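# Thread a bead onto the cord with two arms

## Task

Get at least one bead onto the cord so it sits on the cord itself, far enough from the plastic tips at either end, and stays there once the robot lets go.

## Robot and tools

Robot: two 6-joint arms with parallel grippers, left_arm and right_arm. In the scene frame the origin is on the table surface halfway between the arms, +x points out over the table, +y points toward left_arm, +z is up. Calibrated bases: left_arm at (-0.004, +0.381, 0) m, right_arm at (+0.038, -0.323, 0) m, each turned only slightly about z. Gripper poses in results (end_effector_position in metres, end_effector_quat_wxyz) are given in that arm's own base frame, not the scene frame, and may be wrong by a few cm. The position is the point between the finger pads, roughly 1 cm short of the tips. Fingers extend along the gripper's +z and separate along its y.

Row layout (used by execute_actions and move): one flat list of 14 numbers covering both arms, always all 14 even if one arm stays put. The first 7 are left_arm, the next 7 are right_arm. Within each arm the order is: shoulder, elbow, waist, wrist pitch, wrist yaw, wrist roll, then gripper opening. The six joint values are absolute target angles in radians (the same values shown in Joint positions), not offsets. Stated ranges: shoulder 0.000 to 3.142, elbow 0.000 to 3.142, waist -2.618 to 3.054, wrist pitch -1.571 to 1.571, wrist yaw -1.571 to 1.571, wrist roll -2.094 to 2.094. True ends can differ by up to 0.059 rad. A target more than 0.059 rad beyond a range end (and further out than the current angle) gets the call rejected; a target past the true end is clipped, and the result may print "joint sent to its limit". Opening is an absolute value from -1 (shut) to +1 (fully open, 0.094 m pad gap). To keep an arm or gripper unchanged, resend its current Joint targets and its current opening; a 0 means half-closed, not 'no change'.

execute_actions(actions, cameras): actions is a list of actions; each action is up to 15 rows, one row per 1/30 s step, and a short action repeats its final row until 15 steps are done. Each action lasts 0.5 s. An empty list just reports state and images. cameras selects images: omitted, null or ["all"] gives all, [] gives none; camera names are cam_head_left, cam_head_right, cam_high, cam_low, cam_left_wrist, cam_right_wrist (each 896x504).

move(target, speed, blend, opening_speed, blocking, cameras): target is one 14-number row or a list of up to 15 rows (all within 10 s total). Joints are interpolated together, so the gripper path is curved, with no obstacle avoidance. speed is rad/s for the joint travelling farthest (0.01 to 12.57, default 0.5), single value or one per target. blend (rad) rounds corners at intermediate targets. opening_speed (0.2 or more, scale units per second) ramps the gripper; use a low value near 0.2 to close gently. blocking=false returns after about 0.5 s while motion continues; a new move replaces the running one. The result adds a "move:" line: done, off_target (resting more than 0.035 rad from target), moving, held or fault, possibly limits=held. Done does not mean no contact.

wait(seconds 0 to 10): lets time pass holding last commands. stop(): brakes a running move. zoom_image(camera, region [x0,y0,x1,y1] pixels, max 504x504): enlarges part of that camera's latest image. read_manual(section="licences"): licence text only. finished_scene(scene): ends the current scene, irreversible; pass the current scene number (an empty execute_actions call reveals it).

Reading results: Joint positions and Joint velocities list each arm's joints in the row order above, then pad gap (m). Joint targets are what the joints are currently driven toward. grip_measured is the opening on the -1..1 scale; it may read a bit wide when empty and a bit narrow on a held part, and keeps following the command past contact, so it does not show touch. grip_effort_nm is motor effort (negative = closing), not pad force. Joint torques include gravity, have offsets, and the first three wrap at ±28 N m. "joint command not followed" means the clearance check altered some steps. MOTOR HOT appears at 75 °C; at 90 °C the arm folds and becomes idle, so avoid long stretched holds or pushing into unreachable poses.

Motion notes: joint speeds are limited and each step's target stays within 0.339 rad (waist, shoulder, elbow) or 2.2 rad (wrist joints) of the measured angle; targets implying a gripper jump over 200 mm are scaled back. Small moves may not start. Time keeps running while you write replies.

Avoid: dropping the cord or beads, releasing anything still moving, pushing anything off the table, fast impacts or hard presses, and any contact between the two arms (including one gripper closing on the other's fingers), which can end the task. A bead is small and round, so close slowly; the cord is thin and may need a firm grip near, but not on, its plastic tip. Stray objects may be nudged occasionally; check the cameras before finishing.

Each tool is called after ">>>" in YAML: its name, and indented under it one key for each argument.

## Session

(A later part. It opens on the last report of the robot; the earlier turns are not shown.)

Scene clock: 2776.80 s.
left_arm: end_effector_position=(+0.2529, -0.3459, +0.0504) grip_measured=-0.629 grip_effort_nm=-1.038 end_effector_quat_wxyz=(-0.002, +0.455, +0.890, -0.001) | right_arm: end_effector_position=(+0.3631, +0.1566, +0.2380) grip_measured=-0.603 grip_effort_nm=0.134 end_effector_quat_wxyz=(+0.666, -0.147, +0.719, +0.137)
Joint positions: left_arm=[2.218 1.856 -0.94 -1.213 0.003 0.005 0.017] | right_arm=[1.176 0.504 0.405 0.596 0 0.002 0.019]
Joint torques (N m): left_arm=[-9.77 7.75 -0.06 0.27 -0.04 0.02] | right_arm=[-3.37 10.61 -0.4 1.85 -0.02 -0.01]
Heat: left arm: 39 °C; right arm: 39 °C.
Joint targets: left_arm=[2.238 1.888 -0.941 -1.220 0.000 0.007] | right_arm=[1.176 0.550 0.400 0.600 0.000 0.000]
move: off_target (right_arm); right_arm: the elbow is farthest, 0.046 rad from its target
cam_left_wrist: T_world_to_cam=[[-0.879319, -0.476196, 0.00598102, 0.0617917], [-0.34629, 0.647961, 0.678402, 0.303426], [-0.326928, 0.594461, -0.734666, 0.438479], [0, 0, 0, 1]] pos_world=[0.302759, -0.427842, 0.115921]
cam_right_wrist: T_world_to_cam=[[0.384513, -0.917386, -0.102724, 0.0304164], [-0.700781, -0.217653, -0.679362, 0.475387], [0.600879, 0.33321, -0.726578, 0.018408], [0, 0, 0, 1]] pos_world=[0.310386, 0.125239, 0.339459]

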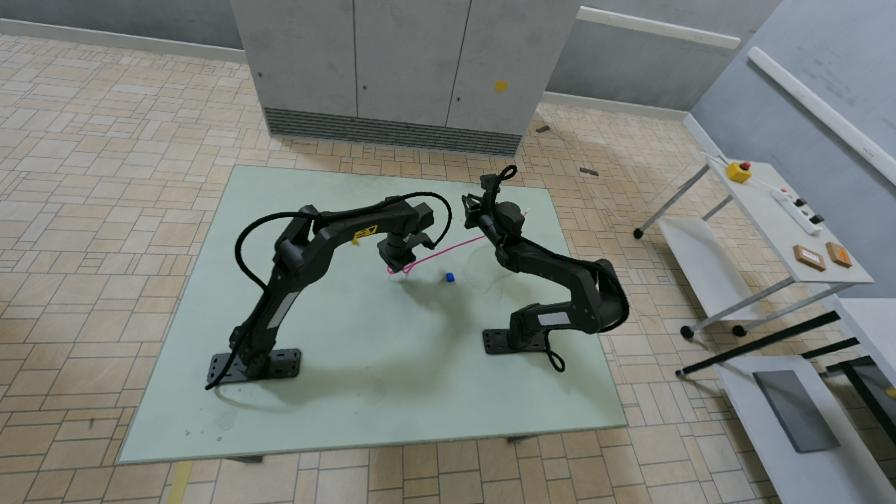

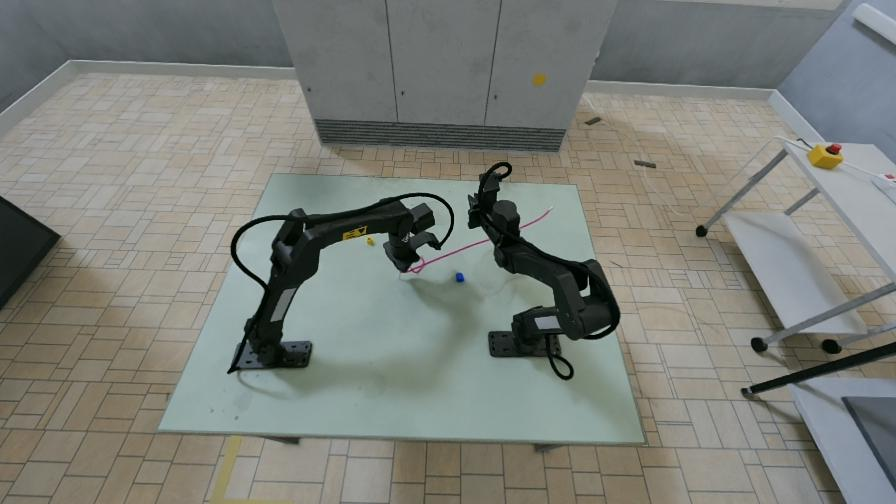

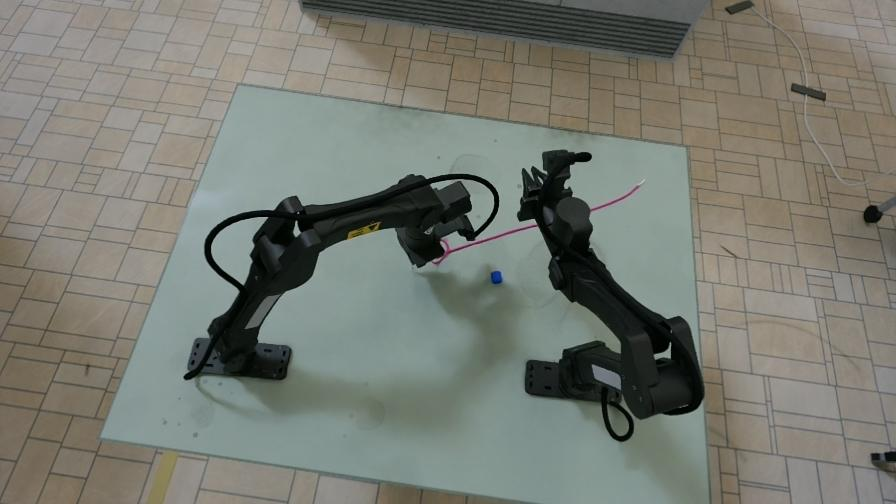

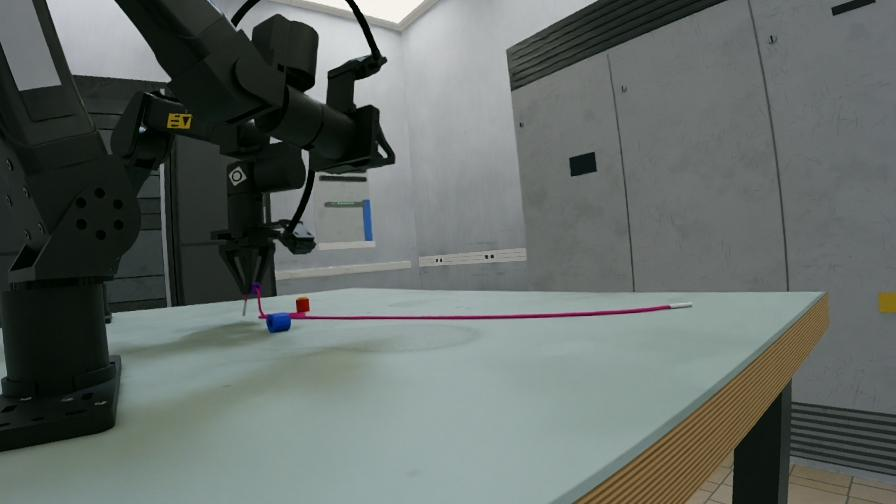

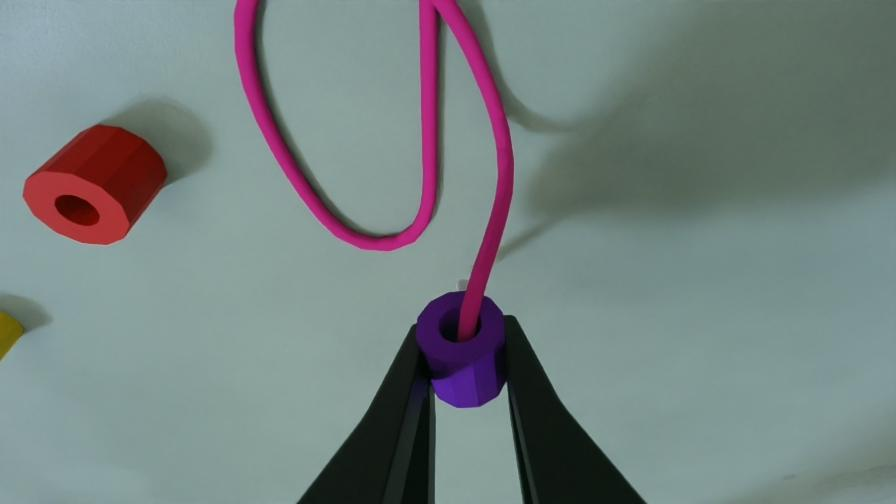

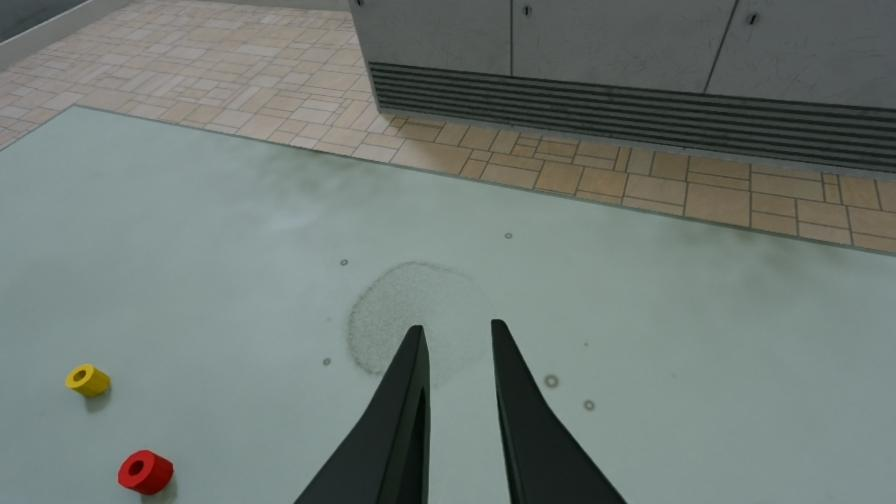

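>>> move:
  target:
    - [2.238, 1.850, -0.941, -1.20, 0.0, 0.007, -0.67, 1.176, 0.520, 0.400, 0.600, 0.0, 0.0, -0.6]
    - [2.268, 1.749, -0.941, -1.062, 0.0, 0.007, -0.67, 1.176, 0.520, 0.400, 0.600, 0.0, 0.0, -0.6]
  speed: 0.1
  cameras: ["cam_low", "cam_left_wrist", "cam_high"]

>>> zoom_image:
  camera: "cam_low"
  region: [200, 260, 320, 340]

Scene clock: 2792.17 s.
left_arm: end_effector_position=(+0.2531, -0.3461, +0.0128) grip_measured=-0.629 grip_effort_nm=-1.023 end_effector_quat_wxyz=(-0.001, +0.455, +0.890, -0.001) | right_arm: end_effector_position=(+0.3631, +0.1566, +0.2380) grip_measured=-0.603 grip_effort_nm=0.134 end_effector_quat_wxyz=(+0.666, -0.147, +0.719, +0.137)
Joint positions: left_arm=[2.247 1.753 -0.94 -1.078 0.003 0.005 0.017] | right_arm=[1.176 0.504 0.405 0.596 0 0.002 0.019]
Joint torques (N m): left_arm=[-9.81 4.89 -0.09 0.46 -0.05 0.01] | right_arm=[-3.34 8.17 -0.46 1.84 -0.01 0]
Heat: left arm: 36 °C; right arm: 39 °C.
Joint targets: left_arm=[2.268 1.749 -0.941 -1.062 0.000 0.007] | right_arm=[1.176 0.520 0.400 0.600 0.000 0.000]
move: done
cam_left_wrist: T_world_to_cam=[[-0.879331, -0.476177, 0.00562989, 0.062095], [-0.347107, 0.648988, 0.677002, 0.329693], [-0.326027, 0.593355, -0.735959, 0.410451], [0, 0, 0, 1]] pos_world=[0.302859, -0.427941, 0.0785227]
Images, in order (width x height): cam_high 896x504, cam_low 896x504, cam_left_wrist 896x504.

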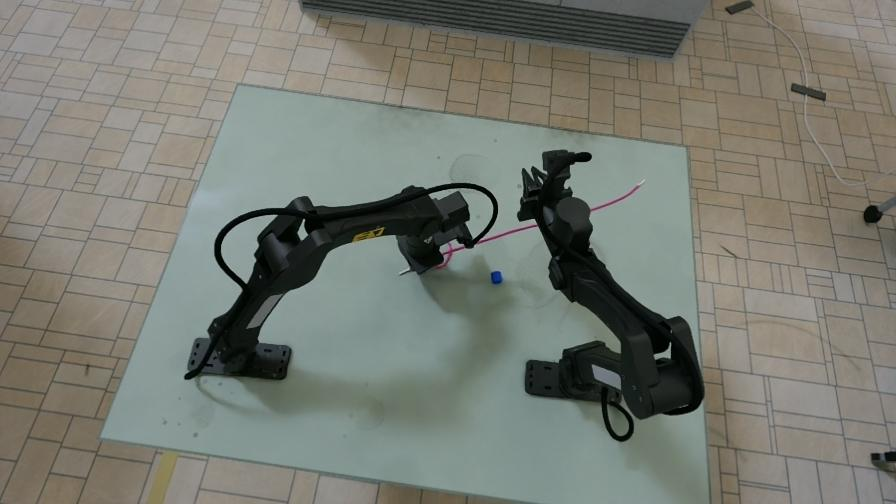

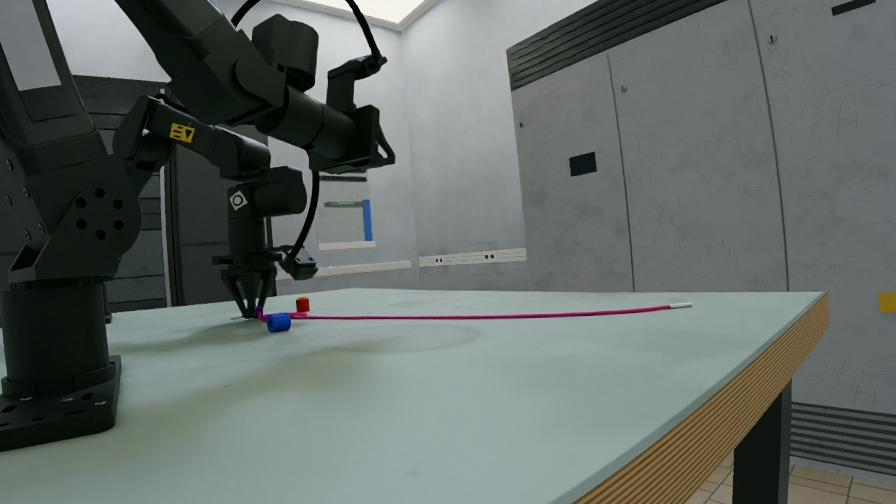

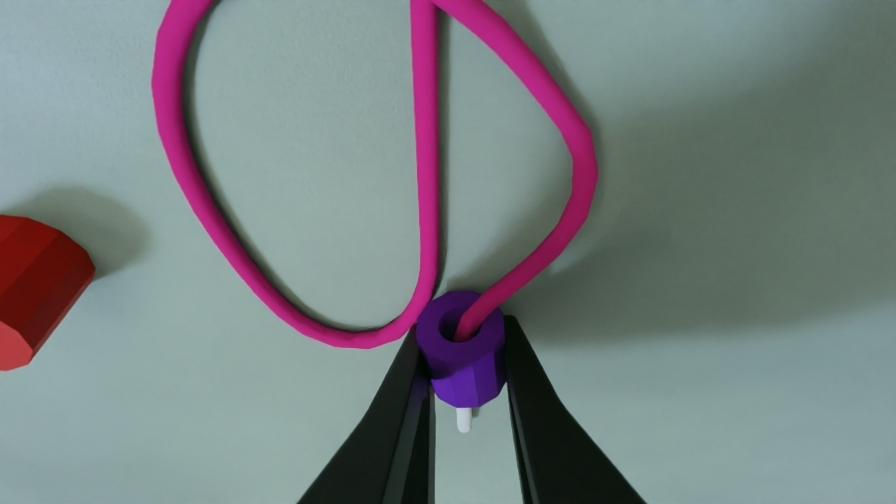

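Scaled by 4.200 (camera's finer frame: 1280x720).

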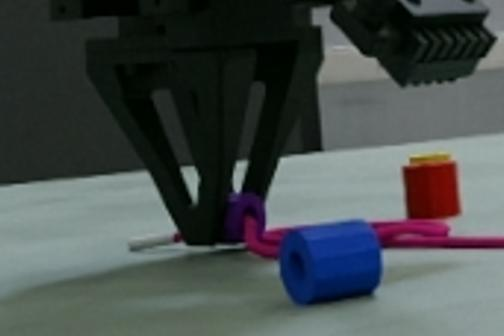

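>>> move:
  target:
    - [2.268, 1.749, -0.941, -1.062, 0.0, 0.007, -0.3, 1.176, 0.520, 0.400, 0.600, 0.0, 0.0, -0.6]
    - [2.21, 1.90, -0.941, -1.25, 0.0, 0.007, -0.3, 1.176, 0.520, 0.400, 0.600, 0.0, 0.0, -0.6]
  speed: 0.15
  opening_speed: 0.3
  cameras: ["cam_low", "cam_left_wrist", "cam_high"]

>>> zoom_image:
  camera: "cam_low"
  region: [200, 260, 320, 340]

>>> zoom_image:
  camera: "cam_left_wrist"
  region: [300, 150, 650, 500]

Scene clock: 2824.90 s.
left_arm: end_effector_position=(+0.2499, -0.3417, +0.0426) grip_measured=-0.302 grip_effort_nm=0.100 end_effector_quat_wxyz=(-0.022, +0.455, +0.890, +0.009) | right_arm: end_effector_position=(+0.3631, +0.1566, +0.2380) grip_measured=-0.603 grip_effort_nm=0.134 end_effector_quat_wxyz=(+0.666, -0.147, +0.719, +0.137)
Joint positions: left_arm=[2.247 1.872 -0.94 -1.243 0.003 0.005 0.033] | right_arm=[1.176 0.504 0.405 0.596 0 0.002 0.019]
Joint torques (N m): left_arm=[-14.8 7.38 -0.08 0.2 -0.04 0.01] | right_arm=[-3.33 8.2 -0.42 1.83 -0.01 -0.02]
Heat: left arm: 33 °C; right arm: 38 °C.
Joint targets: left_arm=[2.210 1.900 -0.941 -1.250 0.000 0.007] | right_arm=[1.176 0.520 0.400 0.600 0.000 0.000]
move: off_target (left_arm); left_arm: the shoulder is farthest, 0.037 rad from its target
cam_left_wrist: T_world_to_cam=[[-0.879107, -0.47648, 0.0116975, 0.0608088], [-0.328649, 0.623768, 0.709157, 0.291006], [-0.345196, 0.619581, -0.704954, 0.441121], [0, 0, 0, 1]] pos_world=[0.301369, -0.425856, 0.103889]
Images, in order (width x height): cam_high 896x504, cam_low 896x504, cam_left_wrist 896x504.

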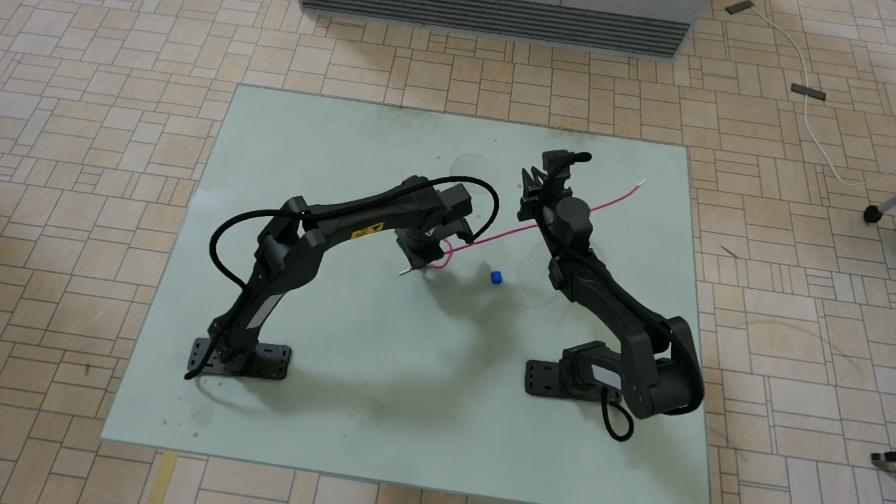

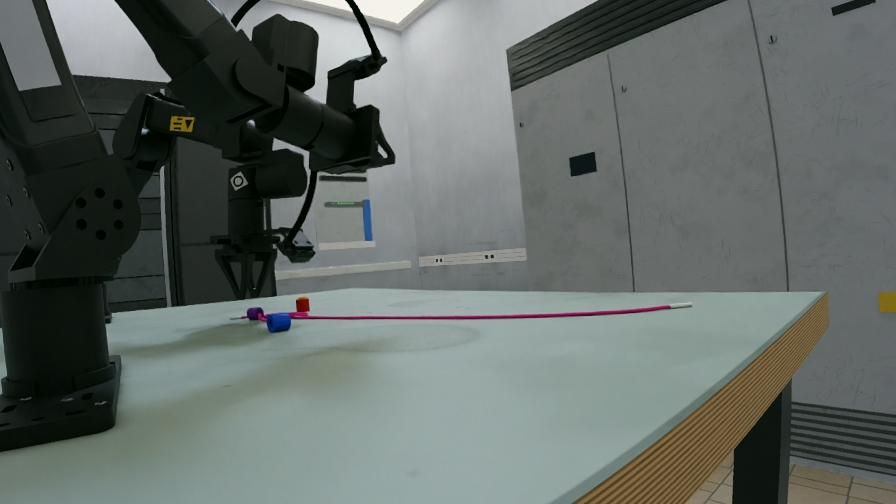

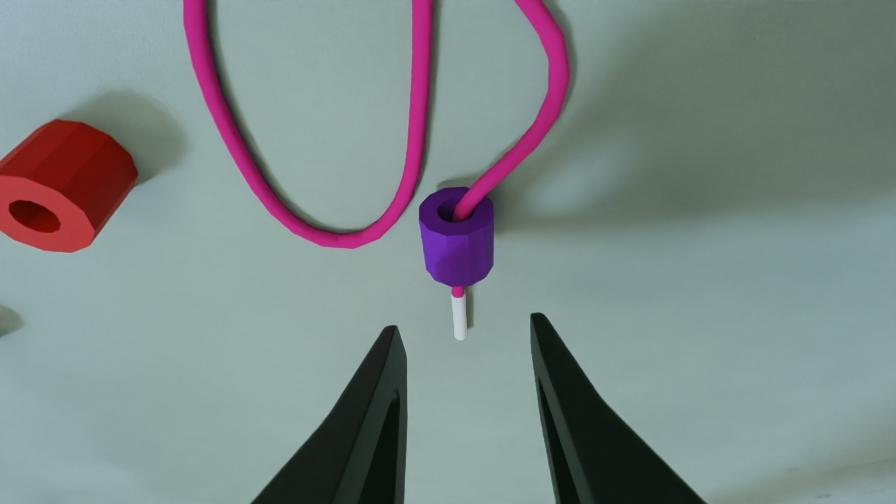

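Scaled by 4.200 (camera's finer frame: 1280x720).

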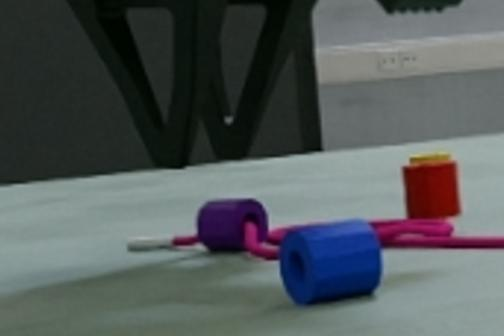

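Scaled by 1.440 (camera's finer frame: 1280x720).

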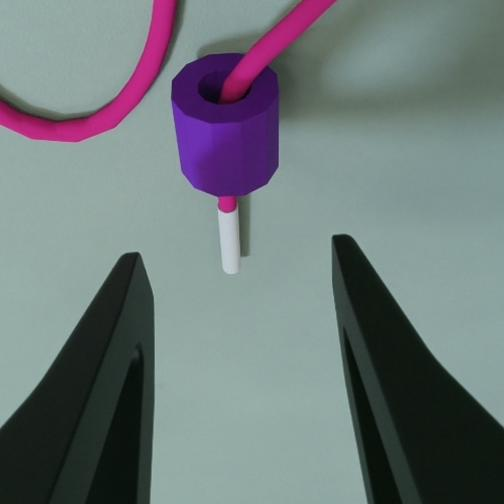

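>>> move:
  target: [2.034, 1.539, -0.941, -1.031, 0.0, 0.007, -0.3, 1.176, 0.520, 0.400, 0.600, 0.0, 0.0, -0.6]
  speed: 0.2
  cameras: ["cam_low", "cam_left_wrist"]

Scene clock: 2857.90 s.
left_arm: end_effector_position=(+0.2276, -0.3112, +0.0236) grip_measured=-0.302 grip_effort_nm=0.100 end_effector_quat_wxyz=(-0.011, +0.455, +0.890, +0.004) | right_arm: end_effector_position=(+0.3631, +0.1566, +0.2380) grip_measured=-0.603 grip_effort_nm=0.134 end_effector_quat_wxyz=(+0.666, -0.147, +0.719, +0.137)
Joint positions: left_arm=[2.089 1.543 -0.94 -1.047 0.003 0.005 0.033] | right_arm=[1.176 0.504 0.405 0.596 0 0.002 0.019]
Joint torques (N m): left_arm=[-15.15 4.75 -0.08 0.44 -0.04 0.01] | right_arm=[-3.41 8.21 -0.43 1.84 -0.02 -0.01]
Heat: left arm: 34 °C; right arm: 38 °C.
Joint targets: left_arm=[2.034 1.539 -0.941 -1.031 0.000 0.007] | right_arm=[1.176 0.520 0.400 0.600 0.000 0.000]
move: off_target (left_arm); left_arm: the shoulder is farthest, 0.055 rad from its target
cam_left_wrist: T_world_to_cam=[[-0.879233, -0.476316, 0.00846544, 0.0560934], [-0.338628, 0.637376, 0.692159, 0.285053], [-0.335082, 0.605702, -0.721696, 0.394881], [0, 0, 0, 1]] pos_world=[0.278164, -0.394148, 0.0872072]

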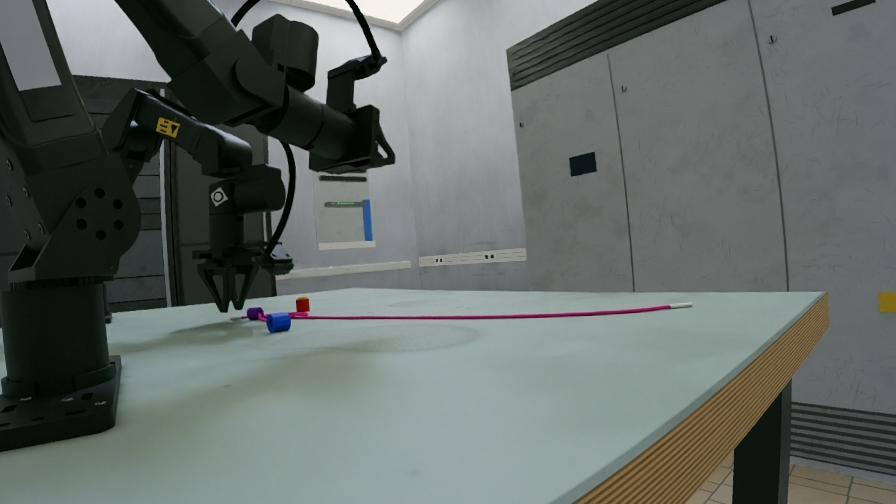

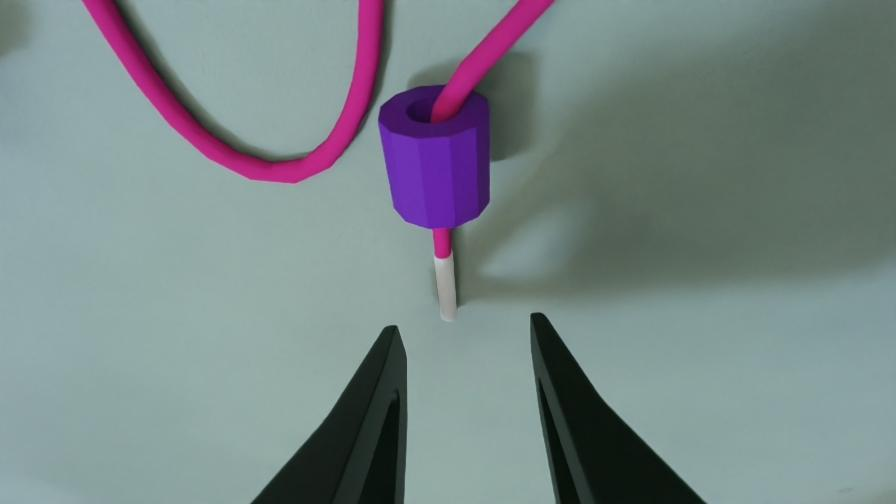

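>>> move:
  target: [2.060, 1.481, -0.920, -0.955, 0.0, 0.007, -0.3, 1.176, 0.520, 0.400, 0.600, 0.0, 0.0, -0.6]
  speed: 0.1
  cameras: ["cam_low", "cam_left_wrist"]

Scene clock: 2870.13 s.
left_arm: end_effector_position=(+0.2309, -0.3080, +0.0097) grip_measured=-0.302 grip_effort_nm=0.095 end_effector_quat_wxyz=(-0.003, +0.450, +0.893, +0.000) | right_arm: end_effector_position=(+0.3631, +0.1566, +0.2380) grip_measured=-0.603 grip_effort_nm=0.134 end_effector_quat_wxyz=(+0.666, -0.147, +0.719, +0.137)
Joint positions: left_arm=[2.089 1.485 -0.929 -0.972 0.003 0.005 0.033] | right_arm=[1.176 0.504 0.405 0.596 0 0.002 0.019]
Joint torques (N m): left_arm=[-12.68 4.72 0.7 0.47 -0.05 0.02] | right_arm=[-3.3 8.24 -0.43 1.85 -0.03 0.01]
Heat: left arm: 35 °C; right arm: 38 °C.
Joint targets: left_arm=[2.060 1.481 -0.920 -0.955 0.000 0.007] | right_arm=[1.176 0.520 0.400 0.600 0.000 0.000]
move: done
cam_left_wrist: T_world_to_cam=[[-0.873627, -0.486558, 0.00617627, 0.0562125], [-0.353185, 0.642782, 0.679773, 0.298848], [-0.334719, 0.591687, -0.733396, 0.379762], [0, 0, 0, 1]] pos_world=[0.281771, -0.389443, 0.0750199]

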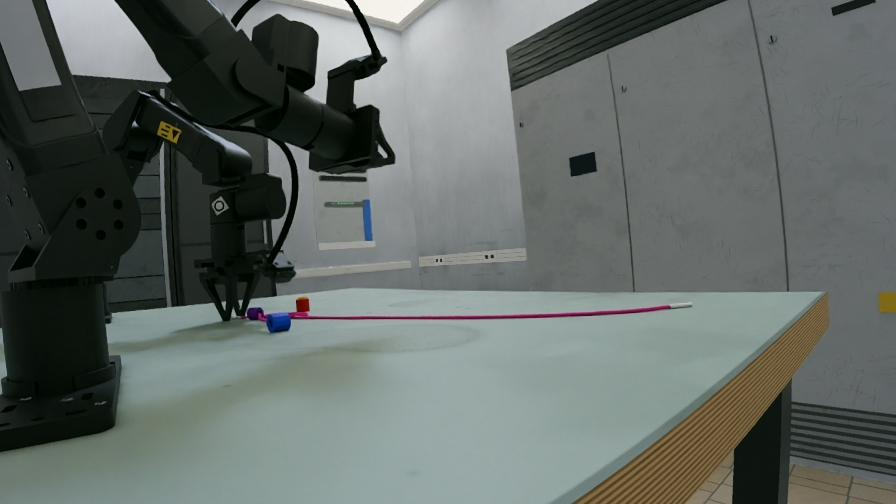

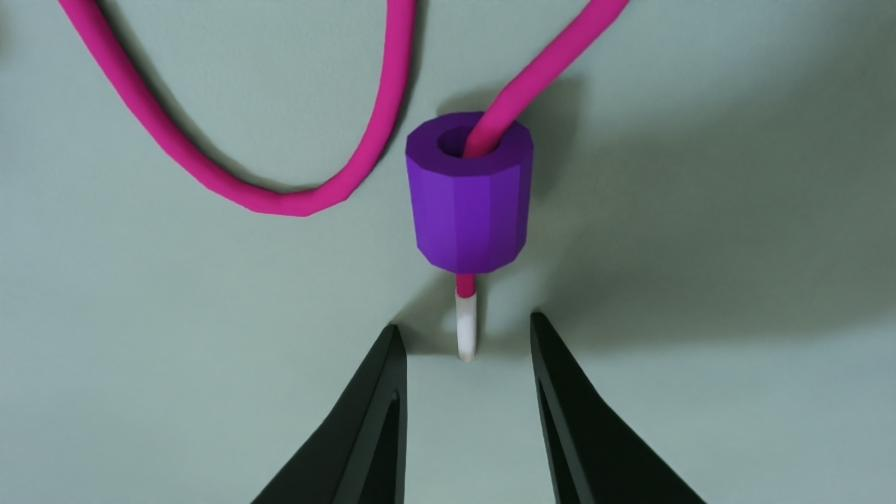

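>>> move:
  target:
    - [2.060, 1.474, -0.920, -0.948, 0.0, 0.007, -0.3, 1.176, 0.520, 0.400, 0.600, 0.0, 0.0, -0.6]
    - [2.060, 1.474, -0.920, -0.948, 0.0, 0.007, -0.97, 1.176, 0.520, 0.400, 0.600, 0.0, 0.0, -0.6]
  speed: 0.1
  opening_speed: 0.4
  cameras: ["cam_low", "cam_left_wrist"]

Scene clock: 2881.70 s.
left_arm: end_effector_position=(+0.2324, -0.3085, +0.0093) grip_measured=-0.952 grip_effort_nm=-0.979 end_effector_quat_wxyz=(+0.000, +0.450, +0.893, +0.000) | right_arm: end_effector_position=(+0.3631, +0.1566, +0.2380) grip_measured=-0.603 grip_effort_nm=0.134 end_effector_quat_wxyz=(+0.666, -0.147, +0.719, +0.137)
Joint positions: left_arm=[2.089 1.483 -0.928 -0.965 -0.001 0.005 0.002] | right_arm=[1.176 0.504 0.405 0.596 0 0.002 0.019]
Joint torques (N m): left_arm=[-12.68 4.31 0.65 0.49 -0.01 0.02] | right_arm=[-3.36 8.13 -0.39 1.85 -0.02 -0.02]
Heat: left arm: 35 °C; right arm: 38 °C.
Joint targets: left_arm=[2.060 1.474 -0.920 -0.948 0.000 0.007] | right_arm=[1.176 0.520 0.400 0.600 0.000 0.000]
move: done
cam_left_wrist: T_world_to_cam=[[-0.873486, -0.486847, 0.00125498, 0.0571934], [-0.358, 0.644055, 0.67604, 0.301561], [-0.329937, 0.590062, -0.736864, 0.378714], [0, 0, 0, 1]] pos_world=[0.282868, -0.389842, 0.0751216]

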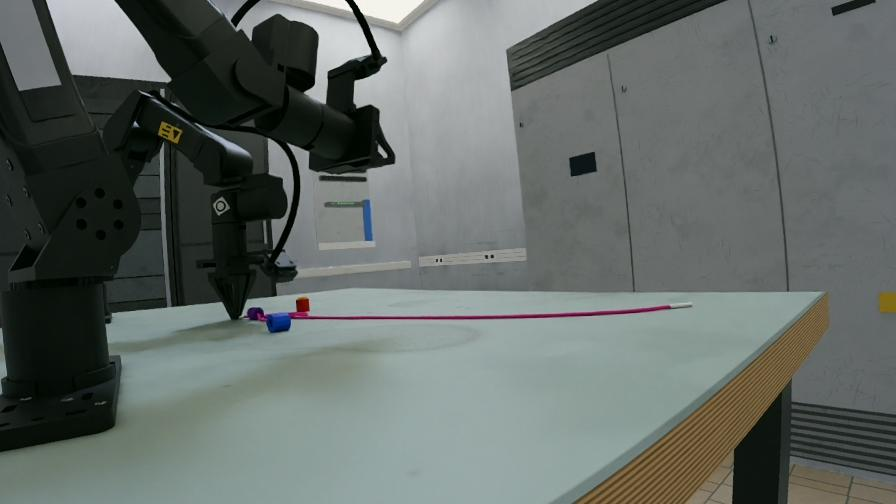

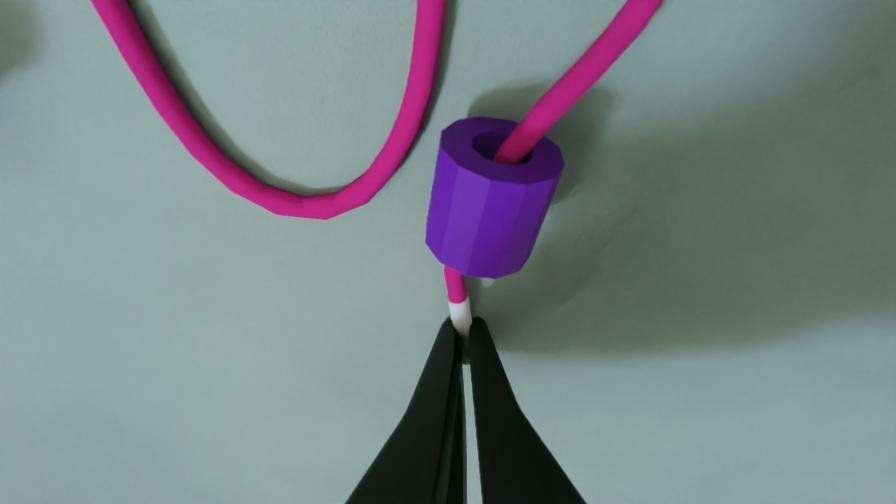

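>>> move:
  target:
    - [2.030, 1.520, -0.920, -0.985, 0.0, 0.007, -0.97, 1.176, 0.520, 0.400, 0.600, 0.0, 0.0, -0.6]
    - [1.985, 1.645, -0.920, -1.156, 0.0, 0.007, -0.97, 1.176, 0.520, 0.400, 0.600, 0.0, 0.0, -0.6]
    - [1.970, 1.86, -0.920, -1.388, 0.0, 0.007, -0.97, 1.176, 0.520, 0.400, 0.600, 0.0, 0.0, -0.6]
  speed: 0.1
  cameras: ["cam_low", "cam_left_wrist", "cam_high"]

>>> zoom_image:
  camera: "cam_low"
  region: [190, 240, 330, 340]

Scene clock: 2907.37 s.
left_arm: end_effector_position=(+0.2327, -0.3089, +0.1192) grip_measured=-0.955 grip_effort_nm=-1.028 end_effector_quat_wxyz=(-0.001, +0.450, +0.893, +0.001) | right_arm: end_effector_position=(+0.3631, +0.1566, +0.2380) grip_measured=-0.603 grip_effort_nm=0.129 end_effector_quat_wxyz=(+0.666, -0.147, +0.719, +0.137)
Joint positions: left_arm=[2.025 1.831 -0.928 -1.38 -0.001 0.005 0.002] | right_arm=[1.176 0.504 0.405 0.596 0 0.002 0.019]
Joint torques (N m): left_arm=[-14.79 7.51 0.66 0.26 -0.01 0.01] | right_arm=[-3.34 8.16 -0.42 1.84 0 -0.02]
Heat: left arm: 34 °C; right arm: 37 °C.
Joint targets: left_arm=[1.970 1.860 -0.920 -1.388 0.000 0.007] | right_arm=[1.176 0.520 0.400 0.600 0.000 0.000]
move: off_target (left_arm); left_arm: the shoulder is farthest, 0.055 rad from its target
cam_left_wrist: T_world_to_cam=[[-0.873438, -0.486932, 0.00174329, 0.0570253], [-0.356644, 0.642162, 0.678552, 0.226348], [-0.331528, 0.592051, -0.73455, 0.4607], [0, 0, 0, 1]] pos_world=[0.283269, -0.390343, 0.184719]
Images, in order (width x height): cam_high 896x504, cam_low 896x504, cam_left_wrist 896x504.

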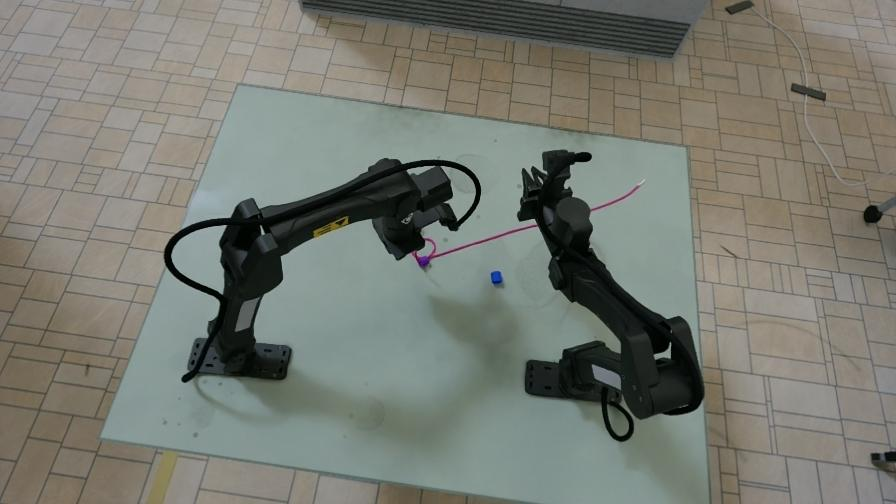

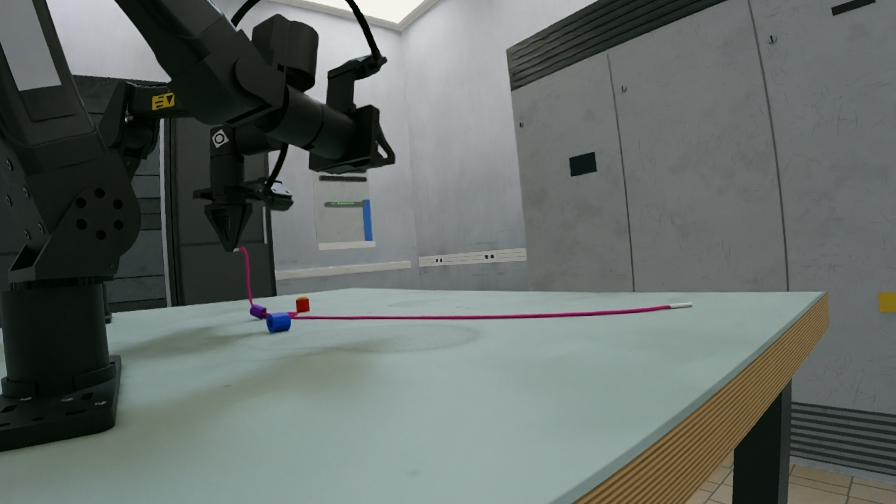

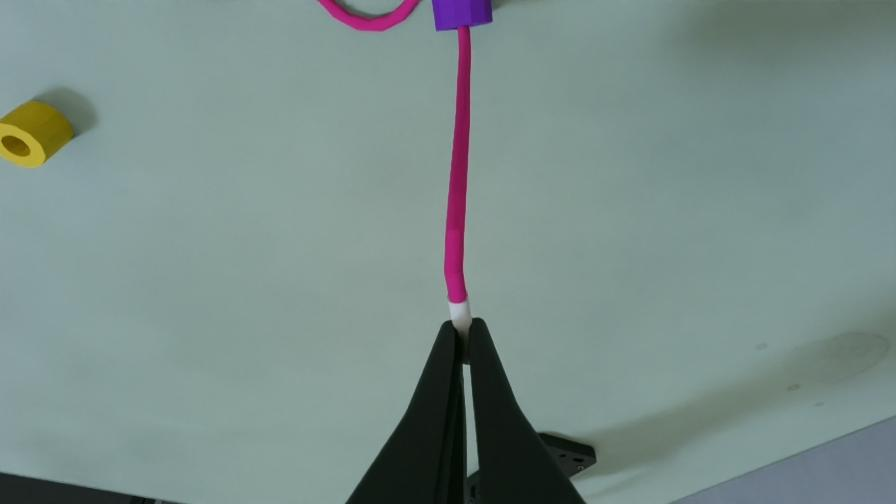

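Scaled by 3.600 (camera's finer frame: 1280x720).

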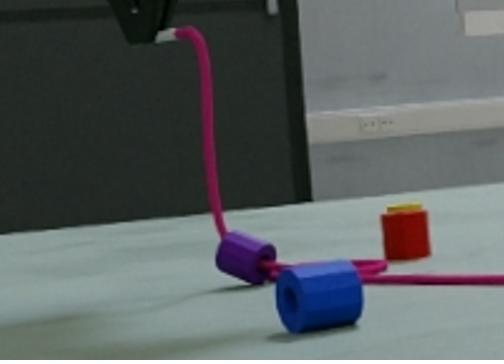

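>>> move:
  target: [1.893, 1.312, -0.920, -0.936, 0.0, 0.007, -0.97, 1.176, 0.520, 0.400, 0.600, 0.0, 0.0, -0.6]
  speed: 0.2
  cameras: ["cam_low", "cam_left_wrist", "cam_high"]

>>> zoom_image:
  camera: "cam_low"
  region: [190, 240, 330, 340]

Scene clock: 2929.57 s.
left_arm: end_effector_position=(+0.2086, -0.2767, +0.0203) grip_measured=-0.955 grip_effort_nm=-1.028 end_effector_quat_wxyz=(-0.005, +0.450, +0.893, +0.003) | right_arm: end_effector_position=(+0.3631, +0.1566, +0.2380) grip_measured=-0.603 grip_effort_nm=0.129 end_effector_quat_wxyz=(+0.666, -0.147, +0.719, +0.137)
Joint positions: left_arm=[1.944 1.315 -0.928 -0.953 -0.001 0.005 0.002] | right_arm=[1.176 0.504 0.405 0.596 0 0.002 0.019]
Joint torques (N m): left_arm=[-13.41 4.75 0.65 0.47 -0.01 0.01] | right_arm=[-3.34 8.23 -0.4 1.84 -0.02 0]
Heat: left arm: 32 °C; right arm: 37 °C.
Joint targets: left_arm=[1.893 1.312 -0.920 -0.936 0.000 0.007] | right_arm=[1.176 0.520 0.400 0.600 0.000 0.000]
move: off_target (left_arm); left_arm: the shoulder is farthest, 0.051 rad from its target
cam_left_wrist: T_world_to_cam=[[-0.873456, -0.486894, 0.00286875, 0.0518578], [-0.353048, 0.63738, 0.684911, 0.262078], [-0.335308, 0.597227, -0.728621, 0.363099], [0, 0, 0, 1]] pos_world=[0.259571, -0.358646, 0.0849126]
Images, in order (width x height): cam_high 896x504, cam_low 896x504, cam_left_wrist 896x504.

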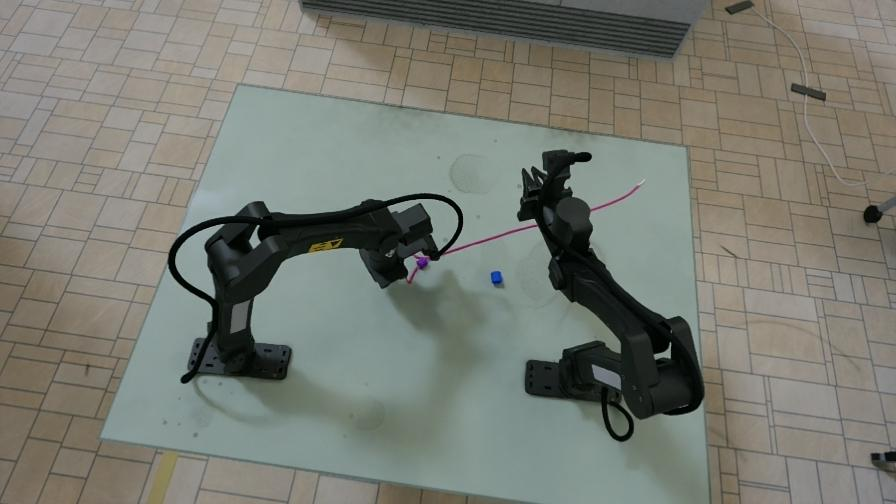

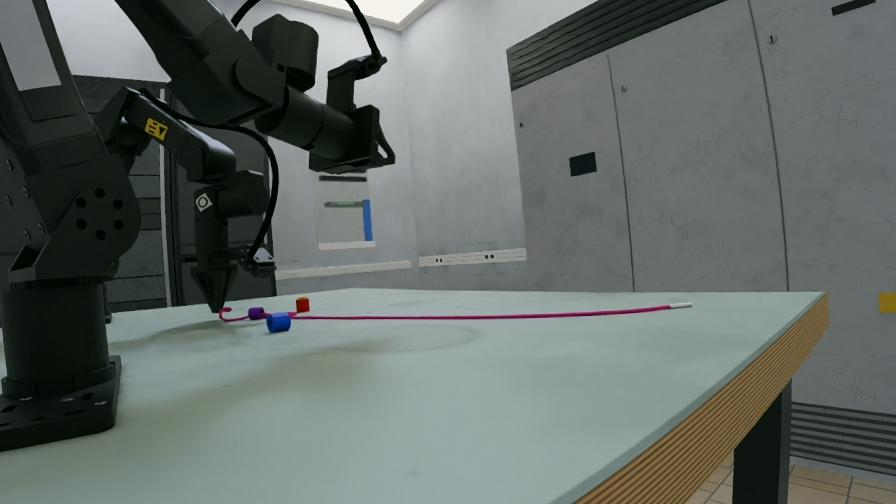

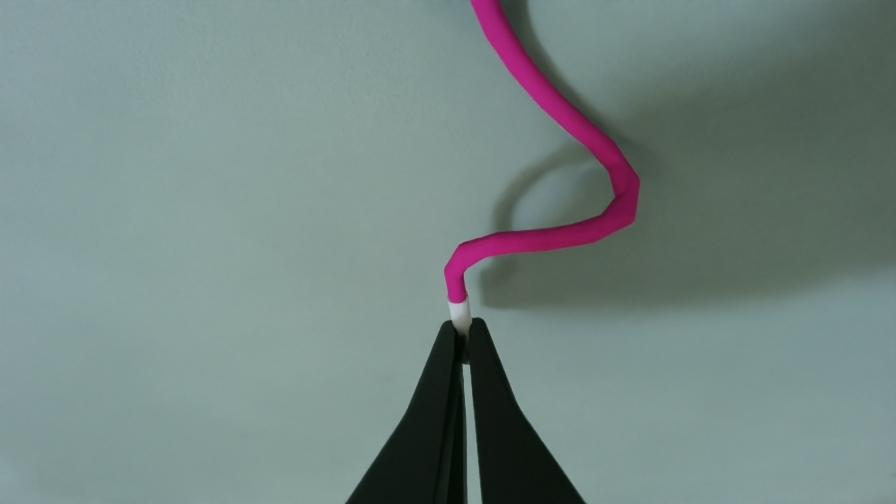

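Scaled by 3.600 (camera's finer frame: 1280x720).

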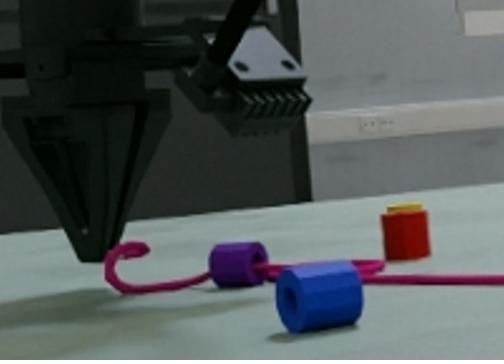

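>>> move:
  target:
    - [1.893, 1.272, -0.920, -0.900, 0.0, 0.007, -0.97, 1.176, 0.520, 0.400, 0.600, 0.0, 0.0, -0.6]
    - [1.893, 1.272, -0.920, -0.900, 0.0, 0.007, -0.55, 1.176, 0.520, 0.400, 0.600, 0.0, 0.0, -0.6]
    - [1.86, 1.52, -0.920, -1.19, 0.0, 0.007, -0.55, 1.176, 0.520, 0.400, 0.600, 0.0, 0.0, -0.6]
  speed: [0.1, 0.1, 0.2]
  opening_speed: 0.3
  cameras: ["cam_low", "cam_left_wrist", "cam_high"]

>>> zoom_image:
  camera: "cam_low"
  region: [190, 240, 330, 340]

Scene clock: 2942.07 s.
left_arm: end_effector_position=(+0.2099, -0.2785, +0.0762) grip_measured=-0.552 grip_effort_nm=0.095 end_effector_quat_wxyz=(-0.011, +0.450, +0.893, +0.006) | right_arm: end_effector_position=(+0.3631, +0.1566, +0.2380) grip_measured=-0.603 grip_effort_nm=0.134 end_effector_quat_wxyz=(+0.666, -0.147, +0.719, +0.137)
Joint positions: left_arm=[1.906 1.493 -0.928 -1.183 -0.001 0.005 0.021] | right_arm=[1.176 0.504 0.405 0.596 0 0.002 0.019]
Joint torques (N m): left_arm=[-12.85 7.31 0.65 0.25 -0.01 0.02] | right_arm=[-3.37 8.16 -0.43 1.85 -0.02 -0.02]
Heat: left arm: 32 °C; right arm: 37 °C.
Joint targets: left_arm=[1.860 1.520 -0.920 -1.190 0.000 0.007] | right_arm=[1.176 0.520 0.400 0.600 0.000 0.000]
move: off_target (left_arm); target 2's new numbers were sent with left_arm's shoulder 0.048 rad from that target; left_arm: the shoulder is farthest, 0.046 rad from its target
cam_left_wrist: T_world_to_cam=[[-0.873417, -0.48695, 0.00469781, 0.0517713], [-0.347394, 0.629805, 0.69474, 0.221337], [-0.341262, 0.605165, -0.719246, 0.40809], [0, 0, 0, 1]] pos_world=[0.261375, -0.361151, 0.139502]
Images, in order (width x height): cam_high 896x504, cam_low 896x504, cam_left_wrist 896x504.

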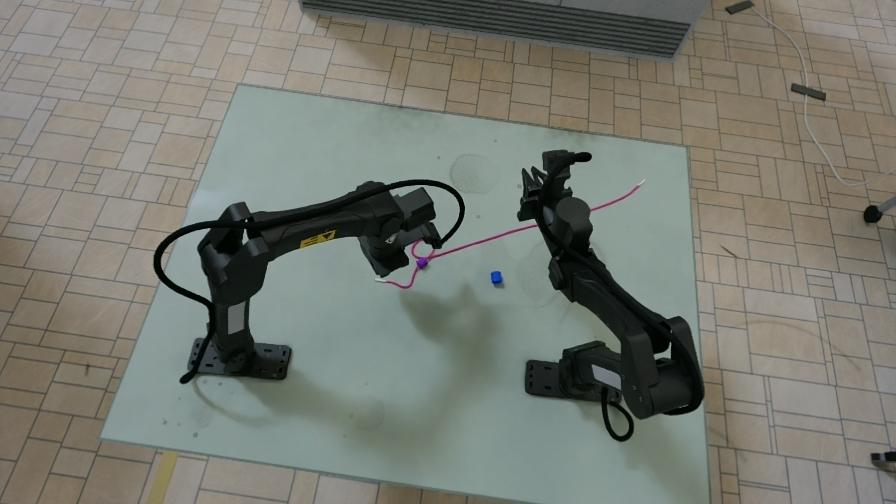

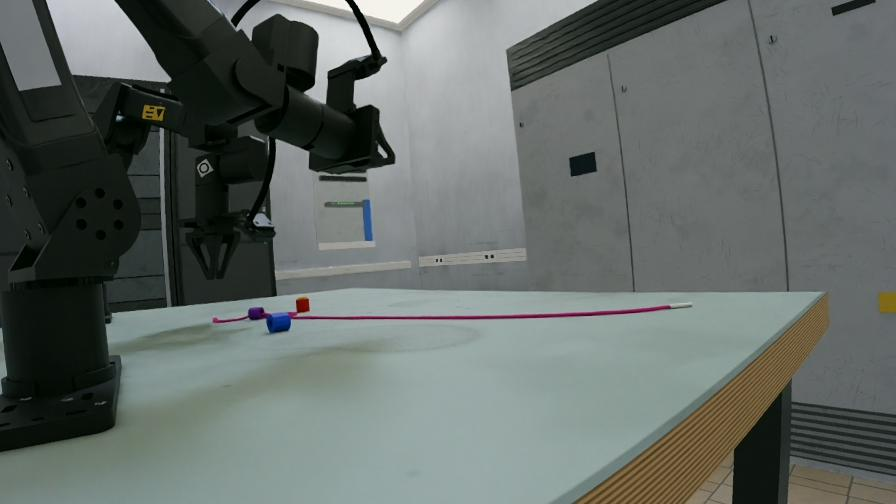

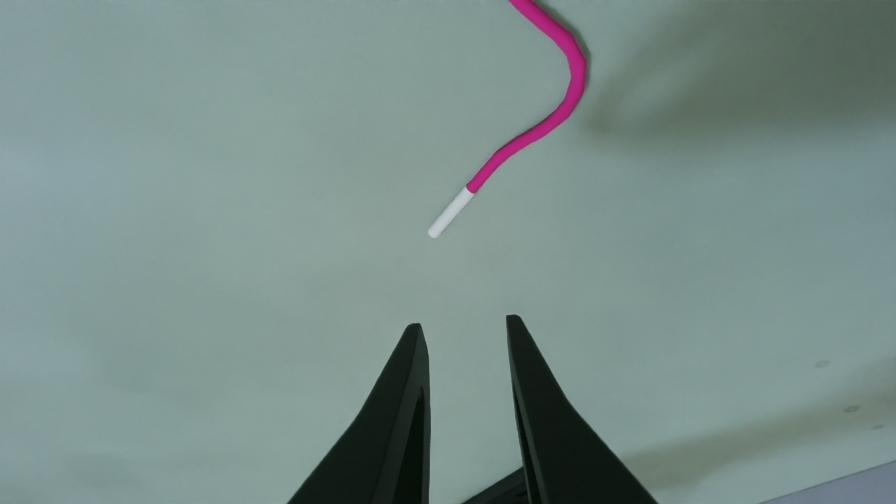

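Scaled by 3.600 (camera's finer frame: 1280x720).

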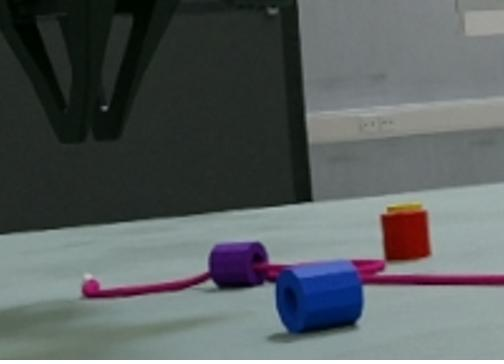

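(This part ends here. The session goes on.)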